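## Task

Take the foam block off the desk and set it on the counter, without knocking any desk carton to the floor and without the robot toppling or being left leaning.

## Robot and tools

ROBOT. The LinearBot has a base that can drive in any direction and a column about 1.7 m high. A carriage rides up and down it (lift_m, 0 to 1 m) and holds two identical arms with six joints and a two-finger gripper each. The arm bases sit about 0.57 m + lift_m above the floor; carriage parts hang roughly 0.15 m lower. A hand reaches 0.78 m from its shoulder but only about 0.38 m below the arm base. The hand is about 0.16 m long and 0.1 m wide (0.14 m when open); finger tips are thin (about 0.005 m in the closing direction, 0.02 m across). Parked arm: joints 1 to 6 = 0, 0.05, 0.05, 1.45, 0, 0; parked, the robot is about 0.85 m wide and 0.65 m long. Cameras: carriage_camera, fixed and tilted about 20 degrees down; left_wrist_camera and right_wrist_camera, looking past the fingertips.

FRAMES. Base frame: metres, origin on the floor under the base centre, x forward, y left, z up. left_hand and right_hand report the point between the finger pads in this frame, with quat_wxyz giving the hand orientation (hand z along the fingers, fingers open along hand y; (1,0,0,0) = pointing straight up with joints 1, 5, 6 at 0). base_odometry is in the frame the base had at scene start, counts wheel turns only (slip counts as travel), heading in rad, left positive, -3.142 to 3.142.

move. Every argument except cameras forms one action; base and joint motions start together. base: an object with exactly one key, an offset from where the base last measured itself: translate_m (metres, forward +, -2 to 2), strafe_m (metres, left +, -2 to 2) or rotate_rad (radians, counter-clockwise +, -6.3 to 6.3). joints: one flat object keyed by joint name covering both arms and the lift; each value is an absolute target. lift_m 0 to 1 m. For each arm (left_ and right_ prefixes, same ranges): joint1_rad -2.617 to 3.054 (turn about vertical, 0 forward, + left); joint2_rad 0 to 3.141 (shoulder: 0 upper arm back level, 1.57 up, 3.14 forward level); joint3_rad 0 to 3.141 (elbow: 0 folded, 3.14 straight); joint4_rad -1.57 to 1.57 (wrist pitch, + lifts fingertips); joint5_rad -1.57 to 1.57 (wrist yaw, + turns fingertips right, opposite to joint 1); joint6_rad -2.094 to 2.094 (roll about the fingers, + clockwise seen from forearm); gripper_m 0 to 0.093 (pad gap in metres). Joints not named keep their earlier target. speeds: optional caps for this action only: translate_m and strafe_m 0.02 to 0.5 m/s, rotate_rad 0.05 to 1.57 rad/s, lift_m 0.08 to 0.25 m/s (top of range is default). min_time_s: 0.1 to 8 s, the shortest duration for each arm and gripper motion; it makes arm paths straighter. An action lasts at most 15 s; a base drive times out after 14 s. cameras: list of camera names, or "all"; omitted or null gives all, [] gives none. A move with no action just reports. Unknown keys make a call invalid; out-of-range values get it refused, and a refusal (or a stop that blocks the request) cancels the later move, wait and finished_scene calls of that reply.

wait: seconds 0 to 10, commands nothing, then reports like an empty move. zoom_image: camera plus region [x0, y0, x1, y1] in pixels of that camera's latest image, top-left origin, at most 504 by 504; the camera must be in the newest images. finished_scene: scene = current scene number; ends it irreversibly, and the goal must hold without the robot.

RESULTS. move gives done or the worst status. base_status and joint_status per motion: done (base: wheels turned the commanded amount, slip included), off_target (rested short, may still push), contact_stop or time_out (target dropped, holding), not_followed (arm targets withheld because arms would nearly touch; the gripper still acts), limit_stop_at_motor_heat (resend the target). on_its_own lists uncommanded actions; "held at" is a target. joint_positions, motor_effort (percent, peak in brackets, error up to a few points plus half the reading; drive_wheels sign meaningless), joint torques (N m, order of joints, offsets and noise, joints 1 to 3 wrap at ±28). pictures names image order; images may be slightly older than the state. Gripper reading under full grip can be up to 0.005 m under the part width (or 0.002 over); closed on nothing 0.000 to 0.003. Grip firms from about 0.005 m below the first-touch reading; soft items crush more. Release by commanding well above the reading. A falling lift_m effort while lowering means a hand or load is resting on something.

CAUTIONS. Hand readings run high, more at long reach; 1 kg makes a level hand sag 7 to 25 cm. Arms have no contact stop and spring to target when freed. The base stops on hard pushes but ignores the arms; back off about 0.2 m the way you came if pressed. Don't reverse under a table edge until the column hits. Stretched or loaded arms heat even while idle: at 75 °C a MOTOR HOT line appears, at 100 °C the arm goes limp for 30 to 60 s (OVER-TEMPERATURE FAULT); park to cool. Never let the arms hit or squeeze each other. Tipping risk grows with a high carriage, outstretched or loaded arms, pushing and abrupt stops; only images reveal a lean. Avoid drops, releasing moving items, slams, and shoving cartons off the desk. Loose objects may occasionally be nudged by outside forces.

Each tool is called after "Call:" as name(argument=value, ...), one argument or row to a line, values as JSON.

## Session

Call:
move(
  cameras=["carriage_camera"],
)

Scene clock: 0.00 s.
Joint torques (N m): no reading
base_odometry: x=+0.000 y=+0.000 heading=+0.000
base_status: not commanded
joint_positions: lift_m=+0.300 left_joint1_rad=-0.005 left_joint2_rad=+0.047 left_joint3_rad=+0.038 left_joint4_rad=+1.447 left_joint5_rad=-0.039 left_joint6_rad=-0.008 left_gripper_m=+0.09396 right_joint1_rad=+0.004 right_joint2_rad=+0.041 right_joint3_rad=+0.059 right_joint4_rad=+1.485 right_joint5_rad=-0.003 right_joint6_rad=+0.011 right_gripper_m=+0.09396
joint_status: not commanded
motor_effort: lift_m=+30 drive_wheels=-2
left_hand: x=+0.2672 y=+0.3155 z=+1.2819 quat_wxyz=(+0.998, -0.020, +0.066, -0.006) (m; base frame)
right_hand: x=+0.2494 y=-0.3084 z=+1.2885 quat_wxyz=(+0.999, -0.001, +0.034, +0.008) (m; base frame)
pictures: carriage_camera
Images, in order (width x height): carriage_camera 504x504.

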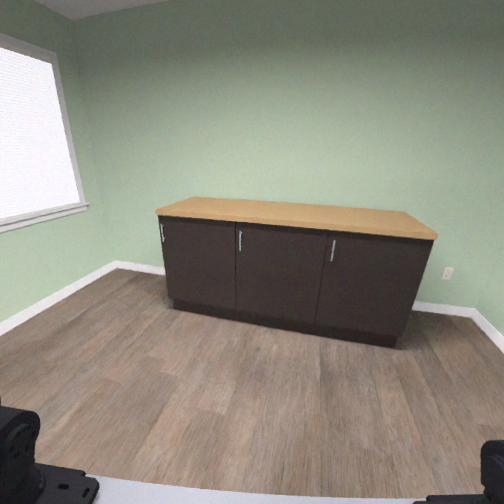

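Call:
move(
  base={"rotate_rad": 2.3},
  joints={"lift_m": 0.9},
  cameras=["carriage_camera"],
)

Call:
move(
  base={"rotate_rad": 0.9},
  cameras=["carriage_camera"],
)

Scene clock: 7.00 s.
Joint torques (N m): left_arm=[0.62 4.23 5.98 -0.2 -0.09 -0.04] | right_arm=[-0.03 4.44 7.02 -0.3 0.01 -0.11]
move: done
base_odometry: x=+0.000 y=+0.000 heading=+2.299
base_status: done
joint_positions: lift_m=+0.900 left_joint1_rad=-0.005 left_joint2_rad=+0.047 left_joint3_rad=+0.038 left_joint4_rad=+1.446 left_joint5_rad=-0.039 left_joint6_rad=-0.008 left_gripper_m=+0.09398 right_joint1_rad=+0.004 right_joint2_rad=+0.041 right_joint3_rad=+0.059 right_joint4_rad=+1.485 right_joint5_rad=-0.003 right_joint6_rad=+0.011 right_gripper_m=+0.09397
joint_status: all done
motor_effort: lift_m=+31(37) drive_wheels=+5(19)
left_hand: x=+0.2674 y=+0.3155 z=+1.8818 quat_wxyz=(+0.998, -0.020, +0.067, -0.006) (m; base frame)
right_hand: x=+0.2494 y=-0.3084 z=+1.8884 quat_wxyz=(+0.999, -0.001, +0.034, +0.008) (m; base frame)
pictures: carriage_camera
Images, in order (width x height): carriage_camera 504x504.

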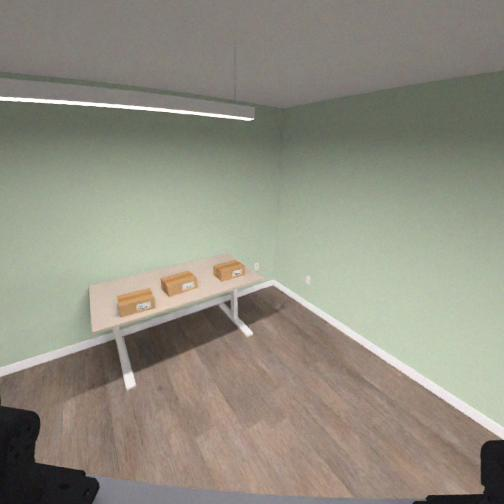

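Scene clock: 9.43 s.
Joint torques (N m): left_arm=[0.68 4.18 6.01 -0.2 -0.1 -0.04] | right_arm=[-0.01 4.48 7.01 -0.3 0 -0.12]
move: done
base_odometry: x=+0.000 y=+0.000 heading=-3.084
base_status: done
joint_positions: lift_m=+0.900 left_joint1_rad=-0.005 left_joint2_rad=+0.047 left_joint3_rad=+0.038 left_joint4_rad=+1.446 left_joint5_rad=-0.039 left_joint6_rad=-0.008 left_gripper_m=+0.09398 right_joint1_rad=+0.004 right_joint2_rad=+0.041 right_joint3_rad=+0.059 right_joint4_rad=+1.485 right_joint5_rad=-0.003 right_joint6_rad=+0.011 right_gripper_m=+0.09398
joint_status: not commanded
motor_effort: lift_m=+31(31) drive_wheels=+5(14)
left_hand: x=+0.2674 y=+0.3155 z=+1.8818 quat_wxyz=(+0.998, -0.020, +0.067, -0.006) (m; base frame)
right_hand: x=+0.2494 y=-0.3084 z=+1.8884 quat_wxyz=(+0.999, -0.001, +0.034, +0.008) (m; base frame)
pictures: carriage_camera
Images, in order (width x height): carriage_camera 504x504.

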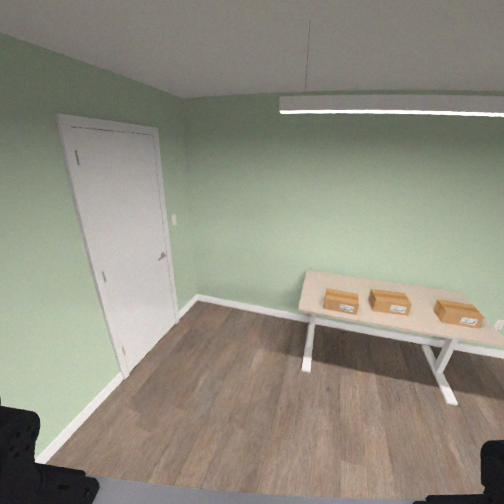

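Call:
move(
  base={"rotate_rad": -0.185},
  joints={"lift_m": 0.99},
  cameras=[],
)

Call:
move(
  base={"strafe_m": -0.75},
  cameras=[],
)

Call:
move(
  base={"translate_m": 0.95},
  cameras=["carriage_camera"],
)

Call:
zoom_image(
  camera="carriage_camera",
  region=[0, 280, 504, 504],
)

Scene clock: 21.77 s.
Joint torques (N m): left_arm=[0.57 4.23 6.02 -0.21 -0.09 -0.05] | right_arm=[-0.03 4.48 6.97 -0.29 0.01 -0.12]
move: done
base_odometry: x=+0.000 y=+0.000 heading=+3.015
base_status: done
joint_positions: lift_m=+0.990 left_joint1_rad=-0.005 left_joint2_rad=+0.047 left_joint3_rad=+0.038 left_joint4_rad=+1.446 left_joint5_rad=-0.039 left_joint6_rad=-0.008 left_gripper_m=+0.09398 right_joint1_rad=+0.004 right_joint2_rad=+0.041 right_joint3_rad=+0.059 right_joint4_rad=+1.485 right_joint5_rad=-0.003 right_joint6_rad=+0.011 right_gripper_m=+0.09398
joint_status: all done
motor_effort: lift_m=+31(38) drive_wheels=-8(14)
left_hand: x=+0.2674 y=+0.3155 z=+1.9717 quat_wxyz=(+0.998, -0.020, +0.067, -0.006) (m; base frame)
right_hand: x=+0.2494 y=-0.3084 z=+1.9784 quat_wxyz=(+0.999, -0.001, +0.034, +0.008) (m; base frame)
pictures: none
No camera images: "cameras" was empty.

Scene clock: 25.53 s.
Joint torques (N m): left_arm=[0.44 4.23 6.02 -0.2 -0.08 -0.04] | right_arm=[-0.06 4.51 6.95 -0.3 0 -0.12]
move: done
base_odometry: x=+0.094 y=+0.744 heading=+3.016
base_status: done
joint_positions: lift_m=+0.990 left_joint1_rad=-0.005 left_joint2_rad=+0.047 left_joint3_rad=+0.038 left_joint4_rad=+1.446 left_joint5_rad=-0.039 left_joint6_rad=-0.008 left_gripper_m=+0.09398 right_joint1_rad=+0.005 right_joint2_rad=+0.041 right_joint3_rad=+0.059 right_joint4_rad=+1.485 right_joint5_rad=-0.003 right_joint6_rad=+0.011 right_gripper_m=+0.09398
joint_status: not commanded
motor_effort: lift_m=+31(31) drive_wheels=-11(21)
left_hand: x=+0.2674 y=+0.3155 z=+1.9717 quat_wxyz=(+0.998, -0.020, +0.067, -0.005) (m; base frame)
right_hand: x=+0.2494 y=-0.3084 z=+1.9784 quat_wxyz=(+0.999, -0.001, +0.034, +0.008) (m; base frame)
pictures: none
No camera images: "cameras" was empty.

Scene clock: 29.87 s.
Joint torques (N m): left_arm=[0.57 4.23 6 -0.2 -0.09 -0.04] | right_arm=[-0.06 4.48 7.01 -0.28 0 -0.11]
move: done
base_odometry: x=-0.849 y=+0.864 heading=+3.015
base_status: done
joint_positions: lift_m=+0.990 left_joint1_rad=-0.005 left_joint2_rad=+0.047 left_joint3_rad=+0.038 left_joint4_rad=+1.446 left_joint5_rad=-0.039 left_joint6_rad=-0.008 left_gripper_m=+0.09398 right_joint1_rad=+0.005 right_joint2_rad=+0.041 right_joint3_rad=+0.059 right_joint4_rad=+1.485 right_joint5_rad=-0.003 right_joint6_rad=+0.011 right_gripper_m=+0.09398
joint_status: not commanded
motor_effort: lift_m=+31(31) drive_wheels=-6(16)
left_hand: x=+0.2674 y=+0.3155 z=+1.9717 quat_wxyz=(+0.998, -0.020, +0.067, -0.005) (m; base frame)
right_hand: x=+0.2495 y=-0.3084 z=+1.9783 quat_wxyz=(+0.999, -0.001, +0.034, +0.008) (m; base frame)
pictures: carriage_camera
Images, in order (width x height): carriage_camera 504x504.

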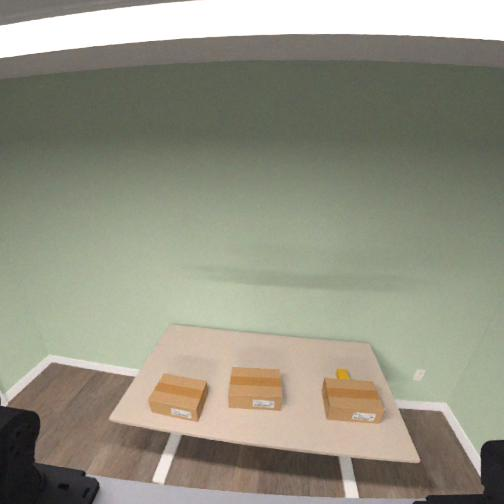

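Scaled by 1.000.

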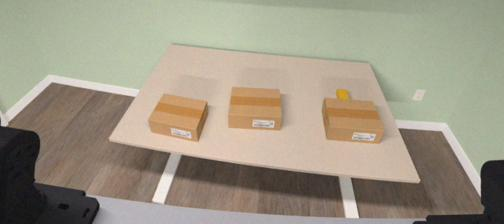

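Call:
move(
  base={"rotate_rad": -0.058},
  cameras=[],
)

Call:
move(
  base={"strafe_m": -0.14},
  cameras=[],
)

Call:
move(
  base={"translate_m": 0.49},
  joints={"lift_m": 0.6, "right_joint1_rad": -0.085, "right_joint2_rad": 2.755, "right_joint3_rad": 2.07, "right_joint4_rad": -0.95, "right_joint5_rad": 0, "right_joint6_rad": 0},
  speeds={"translate_m": 0.25},
  min_time_s=2,
  cameras=["carriage_camera", "right_wrist_camera"],
)

Scene clock: 53.63 s.
Joint torques (N m): left_arm=[0.65 4.19 6 -0.23 -0.1 -0.06] | right_arm=[-0.08 4.48 6.99 -0.3 0.01 -0.11]
move: done
base_odometry: x=-0.849 y=+0.864 heading=+2.958
base_status: done
joint_positions: lift_m=+0.990 left_joint1_rad=-0.005 left_joint2_rad=+0.047 left_joint3_rad=+0.038 left_joint4_rad=+1.446 left_joint5_rad=-0.039 left_joint6_rad=-0.008 left_gripper_m=+0.09398 right_joint1_rad=+0.005 right_joint2_rad=+0.041 right_joint3_rad=+0.059 right_joint4_rad=+1.485 right_joint5_rad=-0.003 right_joint6_rad=+0.011 right_gripper_m=+0.09398
joint_status: not commanded
motor_effort: lift_m=+31(31) drive_wheels=-9(11)
left_hand: x=+0.2674 y=+0.3155 z=+1.9717 quat_wxyz=(+0.998, -0.020, +0.067, -0.005) (m; base frame)
right_hand: x=+0.2495 y=-0.3084 z=+1.9783 quat_wxyz=(+0.999, -0.001, +0.034, +0.008) (m; base frame)
pictures: none
No camera images: "cameras" was empty.

Scene clock: 55.43 s.
Joint torques (N m): left_arm=[0.44 4.19 6.01 -0.21 -0.09 -0.04] | right_arm=[-0.05 4.52 7.01 -0.28 0 -0.13]
move: done
base_odometry: x=-0.824 y=+1.002 heading=+2.958
base_status: done
joint_positions: lift_m=+0.990 left_joint1_rad=-0.004 left_joint2_rad=+0.047 left_joint3_rad=+0.038 left_joint4_rad=+1.446 left_joint5_rad=-0.039 left_joint6_rad=-0.008 left_gripper_m=+0.09398 right_joint1_rad=+0.005 right_joint2_rad=+0.041 right_joint3_rad=+0.059 right_joint4_rad=+1.485 right_joint5_rad=-0.003 right_joint6_rad=+0.011 right_gripper_m=+0.09398
joint_status: not commanded
motor_effort: lift_m=+31(31) drive_wheels=-6(13)
left_hand: x=+0.2673 y=+0.3155 z=+1.9718 quat_wxyz=(+0.998, -0.020, +0.067, -0.005) (m; base frame)
right_hand: x=+0.2495 y=-0.3084 z=+1.9783 quat_wxyz=(+0.999, -0.001, +0.034, +0.008) (m; base frame)
pictures: none
No camera images: "cameras" was empty.

Scene clock: 58.80 s.
Joint torques (N m): left_arm=[0.53 4.26 5.87 -0.22 -0.09 -0.05] | right_arm=[-0.73 -14.39 8.32 -0.01 0.05 -0.22]
move: done
base_odometry: x=-1.305 y=+1.092 heading=+2.958
base_status: done
joint_positions: lift_m=+0.600 left_joint1_rad=-0.004 left_joint2_rad=+0.047 left_joint3_rad=+0.038 left_joint4_rad=+1.447 left_joint5_rad=-0.039 left_joint6_rad=-0.008 left_gripper_m=+0.09398 right_joint1_rad=-0.077 right_joint2_rad=+2.754 right_joint3_rad=+2.052 right_joint4_rad=-0.931 right_joint5_rad=-0.003 right_joint6_rad=+0.011 right_gripper_m=+0.09398
joint_status: all done
motor_effort: lift_m=+28(29) drive_wheels=-7(15)
left_hand: x=+0.2672 y=+0.3155 z=+1.5820 quat_wxyz=(+0.998, -0.020, +0.066, -0.005) (m; base frame)
right_hand: x=+0.7062 y=-0.3451 z=+1.0100 quat_wxyz=(-0.031, +0.044, +0.999, +0.002) (m; base frame)
pictures: carriage_camera, right_wrist_camera
Images, in order (width x height): carriage_camera 504x504, right_wrist_camera 504x504.

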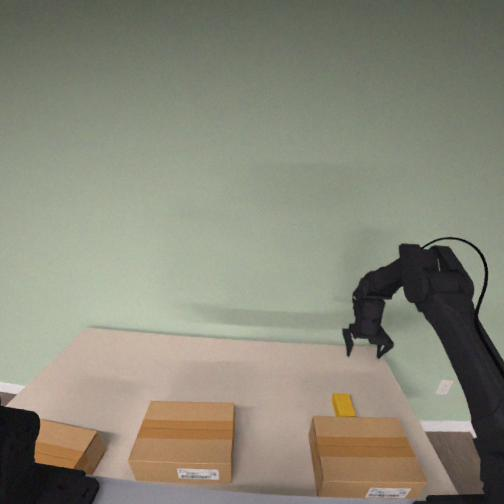

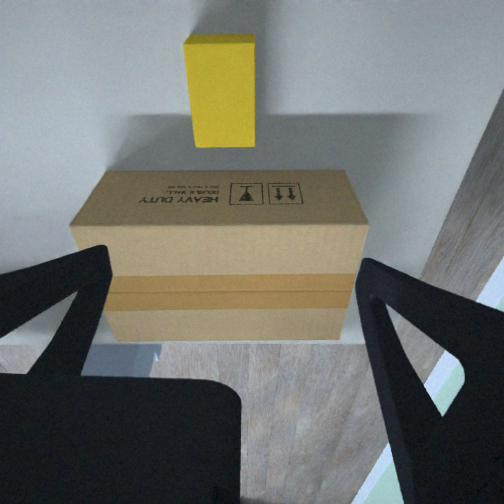

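Call:
move(
  joints={"lift_m": 0.45, "right_joint1_rad": -0.045, "right_joint2_rad": 2.643, "right_joint3_rad": 1.83, "right_joint4_rad": -0.84},
  min_time_s=0.7,
  cameras=["carriage_camera", "right_wrist_camera"],
)

Scene clock: 75.80 s.
Joint torques (N m): left_arm=[0.51 4.22 6.02 -0.2 -0.1 -0.05] | right_arm=[0.27 -17.65 5.74 0.22 0.04 -0.22]
move: done
base_odometry: x=-1.305 y=+1.092 heading=+2.958
base_status: not commanded
joint_positions: lift_m=+0.450 left_joint1_rad=-0.004 left_joint2_rad=+0.047 left_joint3_rad=+0.038 left_joint4_rad=+1.447 left_joint5_rad=-0.039 left_joint6_rad=-0.008 left_gripper_m=+0.09398 right_joint1_rad=-0.049 right_joint2_rad=+2.685 right_joint3_rad=+1.829 right_joint4_rad=-0.859 right_joint5_rad=-0.003 right_joint6_rad=+0.011 right_gripper_m=+0.09398
joint_status: all done
motor_effort: lift_m=+28(29) drive_wheels=-8(8)
left_hand: x=+0.2672 y=+0.3155 z=+1.4321 quat_wxyz=(+0.998, -0.020, +0.066, -0.005) (m; base frame)
right_hand: x=+0.6599 y=-0.3294 z=+0.8457 quat_wxyz=(-0.072, +0.030, +0.997, +0.003) (m; base frame)
pictures: carriage_camera, right_wrist_camera
Images, in order (width x height): carriage_camera 504x504, right_wrist_camera 504x504.

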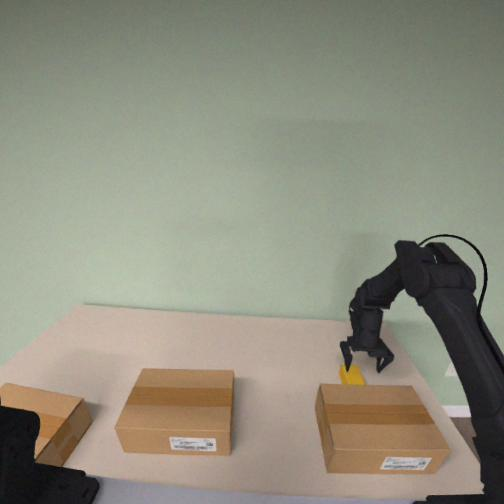

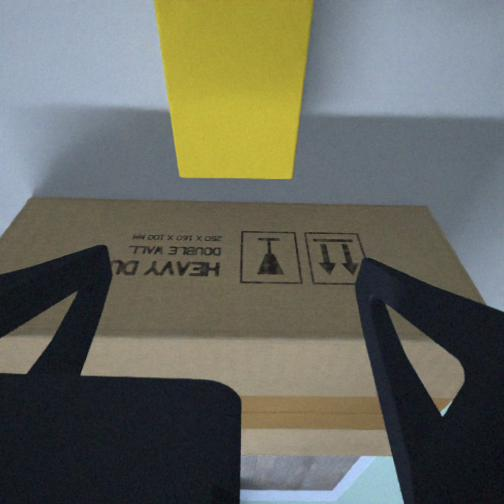

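Call:
move(
  joints={"right_joint1_rad": -0.045, "right_joint2_rad": 2.775, "right_joint3_rad": 2.15, "right_joint4_rad": -0.99},
  min_time_s=0.7,
  cameras=["carriage_camera", "right_wrist_camera"],
)

Scene clock: 91.83 s.
Joint torques (N m): left_arm=[0.54 4.27 6 -0.21 -0.08 -0.04] | right_arm=[0.32 -14.02 9.14 0.04 0.05 -0.23]
move: done
base_odometry: x=-1.305 y=+1.092 heading=+2.958
base_status: not commanded
joint_positions: lift_m=+0.450 left_joint1_rad=-0.004 left_joint2_rad=+0.047 left_joint3_rad=+0.038 left_joint4_rad=+1.447 left_joint5_rad=-0.039 left_joint6_rad=-0.008 left_gripper_m=+0.09398 right_joint1_rad=-0.049 right_joint2_rad=+2.768 right_joint3_rad=+2.126 right_joint4_rad=-0.969 right_joint5_rad=-0.003 right_joint6_rad=+0.011 right_gripper_m=+0.09398
joint_status: all done
motor_effort: lift_m=+28(28) drive_wheels=-8(8)
left_hand: x=+0.2672 y=+0.3155 z=+1.4321 quat_wxyz=(+0.998, -0.020, +0.066, -0.005) (m; base frame)
right_hand: x=+0.7199 y=-0.3324 z=+0.8700 quat_wxyz=(-0.021, +0.030, +0.999, +0.002) (m; base frame)
pictures: carriage_camera, right_wrist_camera
Images, in order (width x height): carriage_camera 504x504, right_wrist_camera 504x504.

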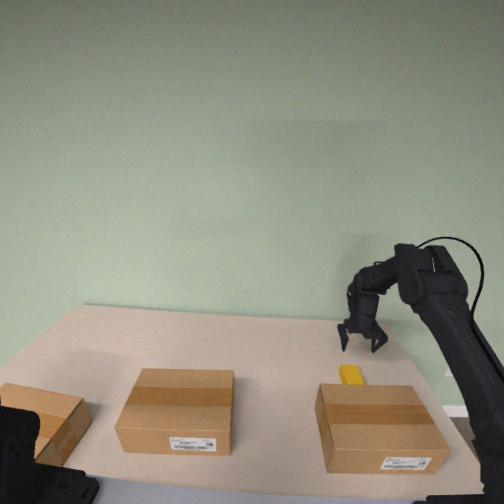

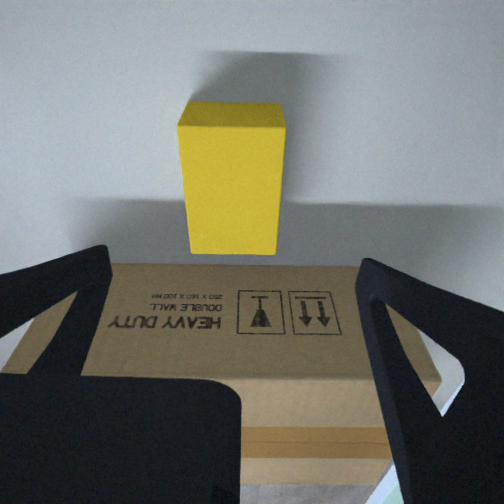

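Call:
move(
  joints={"right_joint1_rad": -0.033, "right_joint2_rad": 2.708, "right_joint3_rad": 1.99, "right_joint4_rad": -0.9},
  min_time_s=0.6,
  cameras=[],
)

Call:
move(
  joints={"lift_m": 0.395},
  speeds={"lift_m": 0.12},
  cameras=["right_wrist_camera"],
)

Scene clock: 106.37 s.
Joint torques (N m): left_arm=[0.53 4.18 6.02 -0.22 -0.09 -0.05] | right_arm=[0.85 -18.58 5.9 0.3 0.05 -0.23]
move: done
base_odometry: x=-1.305 y=+1.092 heading=+2.958
base_status: not commanded
joint_positions: lift_m=+0.450 left_joint1_rad=-0.004 left_joint2_rad=+0.047 left_joint3_rad=+0.038 left_joint4_rad=+1.447 left_joint5_rad=-0.039 left_joint6_rad=-0.008 left_gripper_m=+0.09398 right_joint1_rad=-0.043 right_joint2_rad=+2.753 right_joint3_rad=+1.992 right_joint4_rad=-0.921 right_joint5_rad=-0.003 right_joint6_rad=+0.011 right_gripper_m=+0.09398
joint_status: all done
motor_effort: lift_m=+28(28) drive_wheels=-7(9)
left_hand: x=+0.2672 y=+0.3155 z=+1.4321 quat_wxyz=(+0.998, -0.020, +0.066, -0.005) (m; base frame)
right_hand: x=+0.6883 y=-0.3282 z=+0.8483 quat_wxyz=(-0.055, +0.027, +0.998, +0.002) (m; base frame)
pictures: none
No camera images: "cameras" was empty.

Scene clock: 107.23 s.
Joint torques (N m): left_arm=[0.54 4.25 6 -0.23 -0.1 -0.04] | right_arm=[0.84 -17.44 6.31 0.3 0.04 -0.22]
move: done
base_odometry: x=-1.305 y=+1.092 heading=+2.958
base_status: not commanded
joint_positions: lift_m=+0.395 left_joint1_rad=-0.004 left_joint2_rad=+0.047 left_joint3_rad=+0.038 left_joint4_rad=+1.447 left_joint5_rad=-0.039 left_joint6_rad=-0.008 left_gripper_m=+0.09398 right_joint1_rad=-0.043 right_joint2_rad=+2.741 right_joint3_rad=+1.989 right_joint4_rad=-0.915 right_joint5_rad=-0.003 right_joint6_rad=+0.011 right_gripper_m=+0.09398
joint_status: all done
motor_effort: lift_m=+27(29) drive_wheels=+5(8)
left_hand: x=+0.2672 y=+0.3155 z=+1.3771 quat_wxyz=(+0.998, -0.020, +0.066, -0.005) (m; base frame)
right_hand: x=+0.6918 y=-0.3284 z=+0.7979 quat_wxyz=(-0.048, +0.027, +0.998, +0.002) (m; base frame)
pictures: right_wrist_camera
Images, in order (width x height): right_wrist_camera 504x504.

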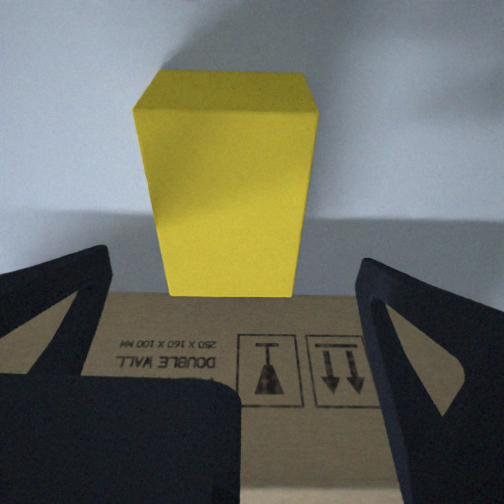

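Call:
move(
  joints={"lift_m": 0.36},
  speeds={"lift_m": 0.1},
  cameras=["right_wrist_camera"],
)

Call:
move(
  joints={"right_gripper_m": 0.045},
  min_time_s=0.8,
  cameras=["right_wrist_camera"],
)

Scene clock: 113.07 s.
Joint torques (N m): left_arm=[0.58 4.3 6.12 -0.23 -0.11 -0.04] | right_arm=[0.84 -17.07 6.42 0.28 0.04 -0.23]
move: done
base_odometry: x=-1.305 y=+1.092 heading=+2.958
base_status: not commanded
joint_positions: lift_m=+0.360 left_joint1_rad=-0.004 left_joint2_rad=+0.047 left_joint3_rad=+0.038 left_joint4_rad=+1.447 left_joint5_rad=-0.039 left_joint6_rad=-0.008 left_gripper_m=+0.09398 right_joint1_rad=-0.043 right_joint2_rad=+2.737 right_joint3_rad=+1.988 right_joint4_rad=-0.914 right_joint5_rad=-0.003 right_joint6_rad=+0.011 right_gripper_m=+0.09398
joint_status: all done
motor_effort: lift_m=+28(28) drive_wheels=+2(7)
left_hand: x=+0.2672 y=+0.3155 z=+1.3421 quat_wxyz=(+0.998, -0.020, +0.066, -0.005) (m; base frame)
right_hand: x=+0.6926 y=-0.3284 z=+0.7642 quat_wxyz=(-0.046, +0.027, +0.999, +0.002) (m; base frame)
pictures: right_wrist_camera
Images, in order (width x height): right_wrist_camera 504x504.

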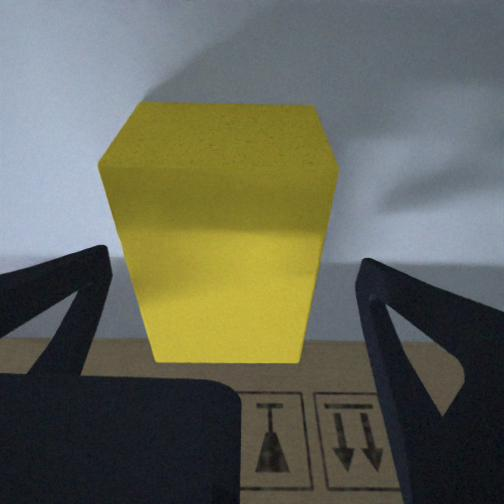

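Scene clock: 114.13 s.
Joint torques (N m): left_arm=[0.51 4.22 6.01 -0.21 -0.09 -0.06] | right_arm=[0.85 -17.11 6.48 0.28 0.04 -0.22]
move: off_target
base_odometry: x=-1.305 y=+1.092 heading=+2.958
base_status: not commanded
joint_positions: lift_m=+0.360 left_joint1_rad=-0.004 left_joint2_rad=+0.047 left_joint3_rad=+0.038 left_joint4_rad=+1.447 left_joint5_rad=-0.039 left_joint6_rad=-0.008 left_gripper_m=+0.09398 right_joint1_rad=-0.043 right_joint2_rad=+2.737 right_joint3_rad=+1.988 right_joint4_rad=-0.914 right_joint5_rad=-0.003 right_joint6_rad=+0.011 right_gripper_m=+0.05623
joint_status: right_gripper_m off_target (ended at +0.05626, target +0.04500)
motor_effort: lift_m=+28(28) drive_wheels=+3(7)
left_hand: x=+0.2672 y=+0.3155 z=+1.3421 quat_wxyz=(+0.998, -0.020, +0.066, -0.005) (m; base frame)
right_hand: x=+0.6926 y=-0.3284 z=+0.7642 quat_wxyz=(-0.046, +0.027, +0.999, +0.002) (m; base frame)
pictures: right_wrist_camera
Images, in order (width x height): right_wrist_camera 504x504.

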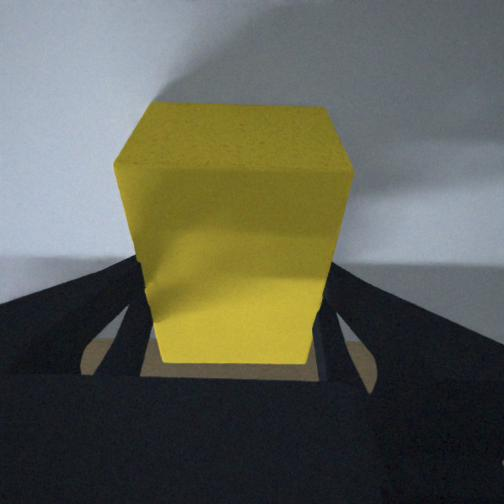

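Call:
move(
  joints={"lift_m": 0.63},
  speeds={"lift_m": 0.2},
  cameras=["carriage_camera"],
)

Call:
move(
  base={"translate_m": -1.0},
  cameras=["right_wrist_camera"],
)

Call:
move(
  base={"rotate_rad": -3.106},
  cameras=["carriage_camera"],
)

Call:
move(
  base={"strafe_m": -0.65},
  cameras=[],
)

Call:
move(
  base={"translate_m": 1.1},
  cameras=["carriage_camera"],
)

Scene clock: 138.17 s.
Joint torques (N m): left_arm=[0.46 4.21 5.97 -0.22 -0.09 -0.06] | right_arm=[0.83 -16.83 6.64 0.27 0.04 -0.22]
move: done
base_odometry: x=-1.305 y=+1.092 heading=+2.958
base_status: not commanded
joint_positions: lift_m=+0.630 left_joint1_rad=-0.004 left_joint2_rad=+0.047 left_joint3_rad=+0.038 left_joint4_rad=+1.447 left_joint5_rad=-0.039 left_joint6_rad=-0.008 left_gripper_m=+0.09398 right_joint1_rad=-0.043 right_joint2_rad=+2.735 right_joint3_rad=+1.986 right_joint4_rad=-0.912 right_joint5_rad=-0.003 right_joint6_rad=+0.011 right_gripper_m=+0.05623
joint_status: all done
motor_effort: lift_m=+31(39) drive_wheels=+5(8)
left_hand: x=+0.2672 y=+0.3155 z=+1.6118 quat_wxyz=(+0.998, -0.020, +0.066, -0.005) (m; base frame)
right_hand: x=+0.6931 y=-0.3284 z=+1.0347 quat_wxyz=(-0.045, +0.027, +0.999, +0.002) (m; base frame)
pictures: carriage_camera
Images, in order (width x height): carriage_camera 504x504.

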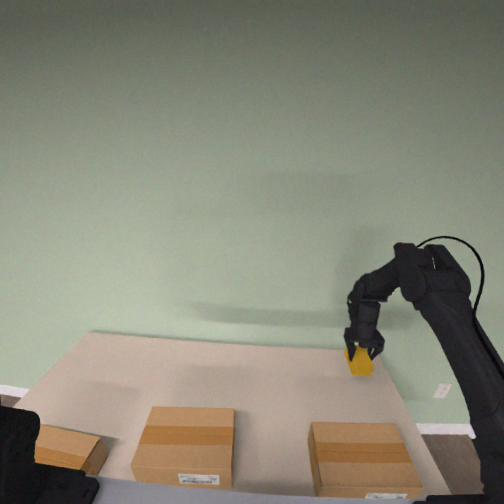

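Scene clock: 142.60 s.
Joint torques (N m): left_arm=[0.61 4.25 6.04 -0.21 -0.07 -0.04] | right_arm=[0.62 -16.88 6.65 0.24 0.05 -0.23]
move: done
base_odometry: x=-0.322 y=+0.909 heading=+2.958
base_status: done
joint_positions: lift_m=+0.630 left_joint1_rad=-0.005 left_joint2_rad=+0.047 left_joint3_rad=+0.038 left_joint4_rad=+1.446 left_joint5_rad=-0.040 left_joint6_rad=-0.008 left_gripper_m=+0.09398 right_joint1_rad=-0.041 right_joint2_rad=+2.735 right_joint3_rad=+1.986 right_joint4_rad=-0.907 right_joint5_rad=-0.003 right_joint6_rad=+0.011 right_gripper_m=+0.05623
joint_status: not commanded
motor_effort: lift_m=+31(31) drive_wheels=-3(14)
left_hand: x=+0.2675 y=+0.3157 z=+1.6117 quat_wxyz=(+0.998, -0.020, +0.067, -0.005) (m; base frame)
right_hand: x=+0.6942 y=-0.3272 z=+1.0346 quat_wxyz=(-0.043, +0.026, +0.999, +0.002) (m; base frame)
pictures: right_wrist_camera
Images, in order (width x height): right_wrist_camera 504x504.

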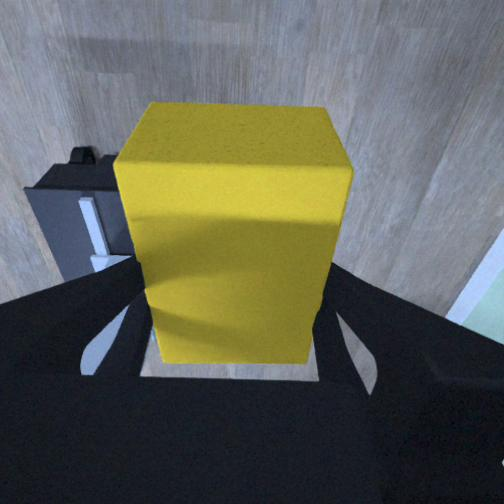

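Scene clock: 147.00 s.
Joint torques (N m): left_arm=[0.55 4.27 6.01 -0.18 -0.08 -0.04] | right_arm=[0.31 -16.91 6.67 0.06 0.03 -0.23]
move: done
base_odometry: x=-0.322 y=+0.910 heading=-0.148
base_status: done
joint_positions: lift_m=+0.630 left_joint1_rad=-0.005 left_joint2_rad=+0.047 left_joint3_rad=+0.038 left_joint4_rad=+1.444 left_joint5_rad=-0.040 left_joint6_rad=-0.008 left_gripper_m=+0.09400 right_joint1_rad=-0.038 right_joint2_rad=+2.735 right_joint3_rad=+1.986 right_joint4_rad=-0.888 right_joint5_rad=-0.001 right_joint6_rad=+0.011 right_gripper_m=+0.05630
joint_status: not commanded
motor_effort: lift_m=+31(31) drive_wheels=+5(20)
left_hand: x=+0.2678 y=+0.3156 z=+1.6117 quat_wxyz=(+0.997, -0.020, +0.068, -0.005) (m; base frame)
right_hand: x=+0.6990 y=-0.3264 z=+1.0342 quat_wxyz=(-0.033, +0.024, +0.999, +0.001) (m; base frame)
pictures: carriage_camera
Images, in order (width x height): carriage_camera 504x504.

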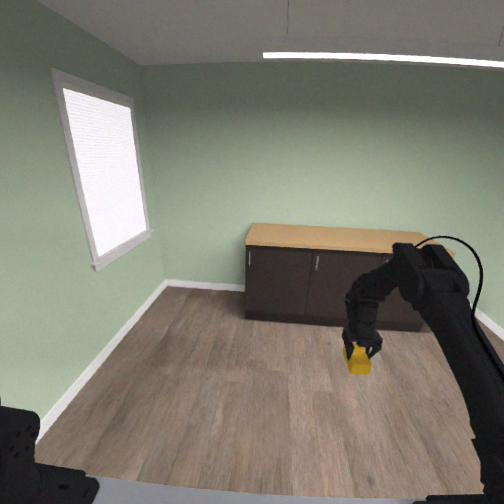

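Scene clock: 150.53 s.
Joint torques (N m): left_arm=[0.4 4.22 6.02 -0.18 -0.09 0.02] | right_arm=[0.36 -16.85 6.65 0.07 0.04 -0.22]
move: done
base_odometry: x=-0.419 y=+0.267 heading=-0.149
base_status: done
joint_positions: lift_m=+0.630 left_joint1_rad=-0.004 left_joint2_rad=+0.047 left_joint3_rad=+0.038 left_joint4_rad=+1.444 left_joint5_rad=-0.040 left_joint6_rad=-0.008 left_gripper_m=+0.09400 right_joint1_rad=-0.038 right_joint2_rad=+2.735 right_joint3_rad=+1.986 right_joint4_rad=-0.888 right_joint5_rad=-0.001 right_joint6_rad=+0.011 right_gripper_m=+0.05630
joint_status: not commanded
motor_effort: lift_m=+31(31) drive_wheels=-10(22)
left_hand: x=+0.2678 y=+0.3157 z=+1.6117 quat_wxyz=(+0.997, -0.020, +0.068, -0.005) (m; base frame)
right_hand: x=+0.6990 y=-0.3265 z=+1.0342 quat_wxyz=(-0.033, +0.024, +0.999, +0.001) (m; base frame)
pictures: none
No camera images: "cameras" was empty.

Scene clock: 155.13 s.
Joint torques (N m): left_arm=[0.54 4.18 6.06 -0.2 -0.1 -0.03] | right_arm=[0.38 -16.92 6.68 0.1 0.03 -0.22]
move: done
base_odometry: x=+0.669 y=+0.102 heading=-0.150
base_status: done
joint_positions: lift_m=+0.630 left_joint1_rad=-0.004 left_joint2_rad=+0.047 left_joint3_rad=+0.038 left_joint4_rad=+1.445 left_joint5_rad=-0.040 left_joint6_rad=-0.008 left_gripper_m=+0.09400 right_joint1_rad=-0.038 right_joint2_rad=+2.735 right_joint3_rad=+1.986 right_joint4_rad=-0.891 right_joint5_rad=-0.001 right_joint6_rad=+0.011 right_gripper_m=+0.05630
joint_status: not commanded
motor_effort: lift_m=+31(31) drive_wheels=-6(17)
left_hand: x=+0.2676 y=+0.3157 z=+1.6117 quat_wxyz=(+0.998, -0.020, +0.067, -0.005) (m; base frame)
right_hand: x=+0.6984 y=-0.3263 z=+1.0343 quat_wxyz=(-0.034, +0.024, +0.999, +0.001) (m; base frame)
pictures: carriage_camera
Images, in order (width x height): carriage_camera 504x504.

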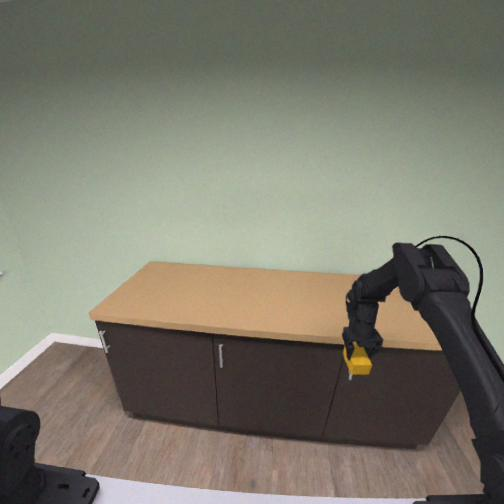

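Call:
move(
  base={"translate_m": 0.39},
  speeds={"translate_m": 0.3},
  cameras=[],
)

Call:
move(
  joints={"lift_m": 0.565},
  speeds={"lift_m": 0.12},
  cameras=["carriage_camera"],
)

Call:
move(
  joints={"lift_m": 0.55},
  speeds={"lift_m": 0.08},
  cameras=["carriage_camera", "right_wrist_camera"],
)

Scene clock: 167.43 s.
Joint torques (N m): left_arm=[0.54 4.27 5.85 -0.21 -0.1 -0.04] | right_arm=[0.36 -16.85 6.68 0.11 0.02 -0.22]
move: done
base_odometry: x=+1.054 y=+0.043 heading=-0.150
base_status: done
joint_positions: lift_m=+0.630 left_joint1_rad=-0.005 left_joint2_rad=+0.047 left_joint3_rad=+0.038 left_joint4_rad=+1.446 left_joint5_rad=-0.040 left_joint6_rad=-0.008 left_gripper_m=+0.09400 right_joint1_rad=-0.038 right_joint2_rad=+2.735 right_joint3_rad=+1.986 right_joint4_rad=-0.892 right_joint5_rad=-0.001 right_joint6_rad=+0.011 right_gripper_m=+0.05630
joint_status: not commanded
motor_effort: lift_m=+31(31) drive_wheels=-4(12)
left_hand: x=+0.2673 y=+0.3157 z=+1.6118 quat_wxyz=(+0.998, -0.020, +0.067, -0.005) (m; base frame)
right_hand: x=+0.6980 y=-0.3263 z=+1.0343 quat_wxyz=(-0.035, +0.024, +0.999, +0.001) (m; base frame)
pictures: none
No camera images: "cameras" was empty.

Scene clock: 168.37 s.
Joint torques (N m): left_arm=[0.64 4.27 5.93 -0.22 -0.09 -0.05] | right_arm=[0.35 -16.64 6.72 0.11 0.03 -0.22]
move: done
base_odometry: x=+1.054 y=+0.043 heading=-0.150
base_status: not commanded
joint_positions: lift_m=+0.565 left_joint1_rad=-0.005 left_joint2_rad=+0.047 left_joint3_rad=+0.038 left_joint4_rad=+1.446 left_joint5_rad=-0.040 left_joint6_rad=-0.008 left_gripper_m=+0.09400 right_joint1_rad=-0.038 right_joint2_rad=+2.732 right_joint3_rad=+1.986 right_joint4_rad=-0.892 right_joint5_rad=-0.001 right_joint6_rad=+0.011 right_gripper_m=+0.05630
joint_status: all done
motor_effort: lift_m=+28(29) drive_wheels=-6(8)
left_hand: x=+0.2673 y=+0.3157 z=+1.5470 quat_wxyz=(+0.998, -0.020, +0.067, -0.005) (m; base frame)
right_hand: x=+0.6987 y=-0.3263 z=+0.9709 quat_wxyz=(-0.034, +0.024, +0.999, +0.001) (m; base frame)
pictures: carriage_camera
Images, in order (width x height): carriage_camera 504x504.

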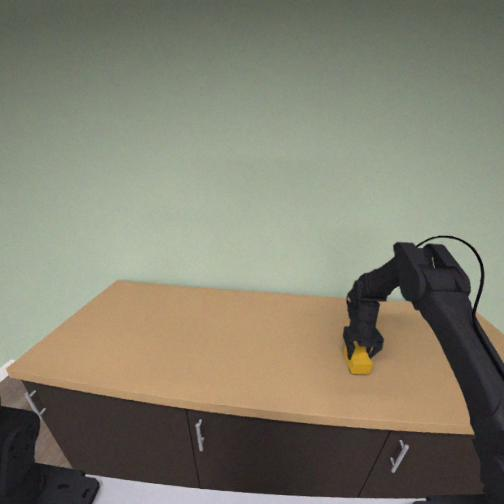

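Scene clock: 168.93 s.
Joint torques (N m): left_arm=[0.53 4.21 6 -0.21 -0.1 -0.04] | right_arm=[0.39 -16.61 6.69 0.13 0.03 -0.22]
move: done
base_odometry: x=+1.054 y=+0.043 heading=-0.150
base_status: not commanded
joint_positions: lift_m=+0.550 left_joint1_rad=-0.005 left_joint2_rad=+0.047 left_joint3_rad=+0.038 left_joint4_rad=+1.446 left_joint5_rad=-0.040 left_joint6_rad=-0.008 left_gripper_m=+0.09400 right_joint1_rad=-0.038 right_joint2_rad=+2.732 right_joint3_rad=+1.986 right_joint4_rad=-0.894 right_joint5_rad=-0.001 right_joint6_rad=+0.011 right_gripper_m=+0.05630
joint_status: all done
motor_effort: lift_m=+27(30) drive_wheels=-5(6)
left_hand: x=+0.2673 y=+0.3157 z=+1.5321 quat_wxyz=(+0.998, -0.020, +0.067, -0.005) (m; base frame)
right_hand: x=+0.6982 y=-0.3263 z=+0.9560 quat_wxyz=(-0.035, +0.024, +0.999, +0.001) (m; base frame)
pictures: carriage_camera, right_wrist_camera
Images, in order (width x height): carriage_camera 504x504, right_wrist_camera 504x504.

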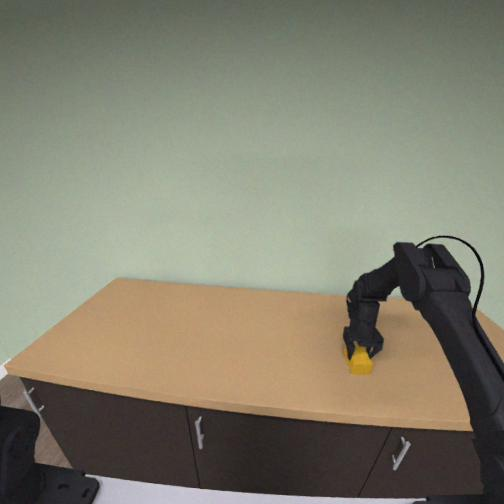

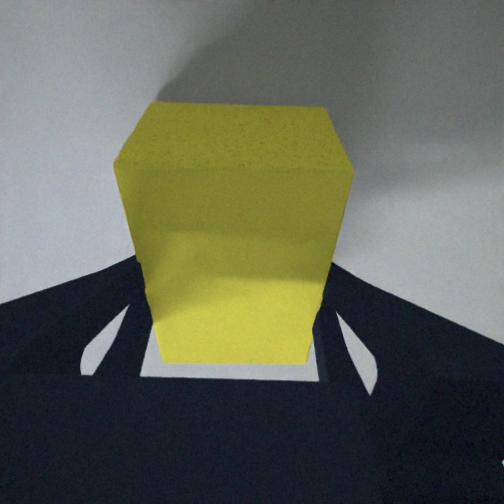

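Call:
move(
  joints={"lift_m": 0.54},
  speeds={"lift_m": 0.08},
  cameras=[],
)

Call:
move(
  joints={"lift_m": 0.53},
  speeds={"lift_m": 0.08},
  cameras=["right_wrist_camera"],
)

Scene clock: 173.43 s.
Joint torques (N m): left_arm=[0.53 4.26 6.11 -0.19 -0.07 -0.05] | right_arm=[0.36 -15.1 6.68 0.31 0.03 -0.22]
move: done
base_odometry: x=+1.054 y=+0.043 heading=-0.150
base_status: not commanded
joint_positions: lift_m=+0.540 left_joint1_rad=-0.005 left_joint2_rad=+0.047 left_joint3_rad=+0.038 left_joint4_rad=+1.446 left_joint5_rad=-0.040 left_joint6_rad=-0.008 left_gripper_m=+0.09400 right_joint1_rad=-0.038 right_joint2_rad=+2.716 right_joint3_rad=+1.986 right_joint4_rad=-0.910 right_joint5_rad=-0.001 right_joint6_rad=+0.011 right_gripper_m=+0.05630
joint_status: all done
motor_effort: lift_m=+25(27) drive_wheels=-5(7)
left_hand: x=+0.2673 y=+0.3157 z=+1.5222 quat_wxyz=(+0.998, -0.020, +0.067, -0.005) (m; base frame)
right_hand: x=+0.6986 y=-0.3263 z=+0.9533 quat_wxyz=(-0.034, +0.024, +0.999, +0.001) (m; base frame)
pictures: none
No camera images: "cameras" was empty.

Scene clock: 173.93 s.
Joint torques (N m): left_arm=[0.57 4.22 6.02 -0.21 -0.08 -0.04] | right_arm=[0.39 -13.29 6.3 0.57 0.03 -0.23]
move: done
base_odometry: x=+1.054 y=+0.043 heading=-0.150
base_status: not commanded
joint_positions: lift_m=+0.530 left_joint1_rad=-0.005 left_joint2_rad=+0.047 left_joint3_rad=+0.038 left_joint4_rad=+1.446 left_joint5_rad=-0.040 left_joint6_rad=-0.008 left_gripper_m=+0.09400 right_joint1_rad=-0.038 right_joint2_rad=+2.698 right_joint3_rad=+1.991 right_joint4_rad=-0.935 right_joint5_rad=-0.001 right_joint6_rad=+0.011 right_gripper_m=+0.05630
joint_status: all done
motor_effort: lift_m=+25(26) drive_wheels=-6(8)
left_hand: x=+0.2673 y=+0.3157 z=+1.5123 quat_wxyz=(+0.998, -0.020, +0.067, -0.005) (m; base frame)
right_hand: x=+0.6986 y=-0.3263 z=+0.9527 quat_wxyz=(-0.036, +0.024, +0.999, +0.001) (m; base frame)
pictures: right_wrist_camera
Images, in order (width x height): right_wrist_camera 504x504.

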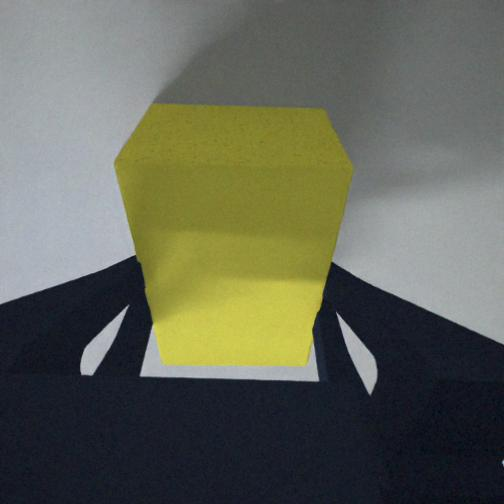

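Contact at z≈0.953. Relieve to 0.543, open, raise.

Call:
move(
  joints={"lift_m": 0.543},
  speeds={"lift_m": 0.08},
  cameras=[],
)

Call:
move(
  joints={"right_gripper_m": 0.09},
  min_time_s=0.8,
  cameras=[],
)

Call:
move(
  joints={"lift_m": 0.68},
  speeds={"lift_m": 0.15},
  cameras=["carriage_camera", "right_wrist_camera"],
)

Scene clock: 180.23 s.
Joint torques (N m): left_arm=[0.58 4.29 6.11 -0.2 -0.08 -0.05] | right_arm=[0.4 -14.2 6.31 0.42 0.03 -0.23]
move: done
base_odometry: x=+1.054 y=+0.043 heading=-0.150
base_status: not commanded
joint_positions: lift_m=+0.543 left_joint1_rad=-0.005 left_joint2_rad=+0.047 left_joint3_rad=+0.038 left_joint4_rad=+1.446 left_joint5_rad=-0.040 left_joint6_rad=-0.008 left_gripper_m=+0.09400 right_joint1_rad=-0.038 right_joint2_rad=+2.707 right_joint3_rad=+1.991 right_joint4_rad=-0.920 right_joint5_rad=-0.001 right_joint6_rad=+0.011 right_gripper_m=+0.05630
joint_status: all done
motor_effort: lift_m=+31(36) drive_wheels=-6(6)
left_hand: x=+0.2673 y=+0.3157 z=+1.5248 quat_wxyz=(+0.998, -0.020, +0.067, -0.005) (m; base frame)
right_hand: x=+0.7000 y=-0.3264 z=+0.9610 quat_wxyz=(-0.033, +0.024, +0.999, +0.001) (m; base frame)
pictures: none
No camera images: "cameras" was empty.

Scene clock: 181.33 s.
Joint torques (N m): left_arm=[0.55 4.25 6.04 -0.21 -0.08 -0.05] | right_arm=[0.39 -14.22 6.28 0.41 0.03 -0.22]
move: done
base_odometry: x=+1.054 y=+0.043 heading=-0.150
base_status: not commanded
joint_positions: lift_m=+0.543 left_joint1_rad=-0.005 left_joint2_rad=+0.047 left_joint3_rad=+0.038 left_joint4_rad=+1.446 left_joint5_rad=-0.040 left_joint6_rad=-0.008 left_gripper_m=+0.09400 right_joint1_rad=-0.038 right_joint2_rad=+2.707 right_joint3_rad=+1.991 right_joint4_rad=-0.920 right_joint5_rad=-0.001 right_joint6_rad=+0.011 right_gripper_m=+0.08994
joint_status: all done
motor_effort: lift_m=+31(31) drive_wheels=+1(7)
left_hand: x=+0.2673 y=+0.3157 z=+1.5248 quat_wxyz=(+0.998, -0.020, +0.067, -0.005) (m; base frame)
right_hand: x=+0.7000 y=-0.3264 z=+0.9610 quat_wxyz=(-0.033, +0.024, +0.999, +0.001) (m; base frame)
pictures: none
No camera images: "cameras" was empty.

Scene clock: 182.67 s.
Joint torques (N m): left_arm=[0.54 4.19 6.02 -0.2 -0.08 -0.05] | right_arm=[0.38 -14.84 6.24 0.37 0.04 -0.22]
move: done
base_odometry: x=+1.054 y=+0.043 heading=-0.150
base_status: not commanded
joint_positions: lift_m=+0.680 left_joint1_rad=-0.005 left_joint2_rad=+0.047 left_joint3_rad=+0.038 left_joint4_rad=+1.446 left_joint5_rad=-0.040 left_joint6_rad=-0.008 left_gripper_m=+0.09400 right_joint1_rad=-0.038 right_joint2_rad=+2.714 right_joint3_rad=+1.991 right_joint4_rad=-0.915 right_joint5_rad=-0.001 right_joint6_rad=+0.011 right_gripper_m=+0.08994
joint_status: all done
motor_effort: lift_m=+30(37) drive_wheels=+4(7)
left_hand: x=+0.2673 y=+0.3157 z=+1.6618 quat_wxyz=(+0.998, -0.020, +0.067, -0.005) (m; base frame)
right_hand: x=+0.6994 y=-0.3263 z=+1.0949 quat_wxyz=(-0.034, +0.024, +0.999, +0.001) (m; base frame)
pictures: carriage_camera, right_wrist_camera
Images, in order (width x height): carriage_camera 504x504, right_wrist_camera 504x504.

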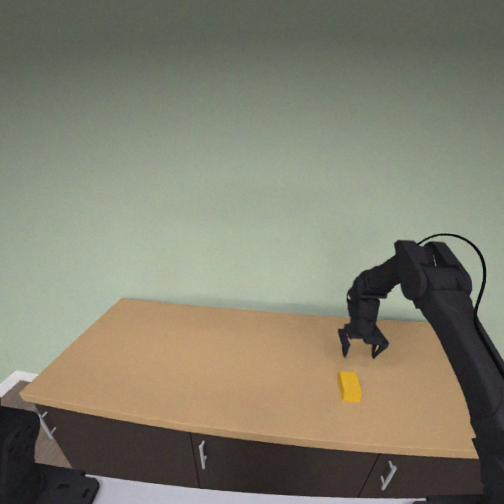

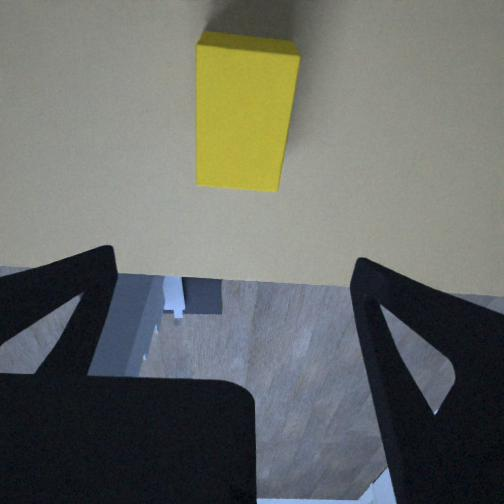

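Call:
finished_scene(
  scene=2,
)

The scene is finished: the task was done.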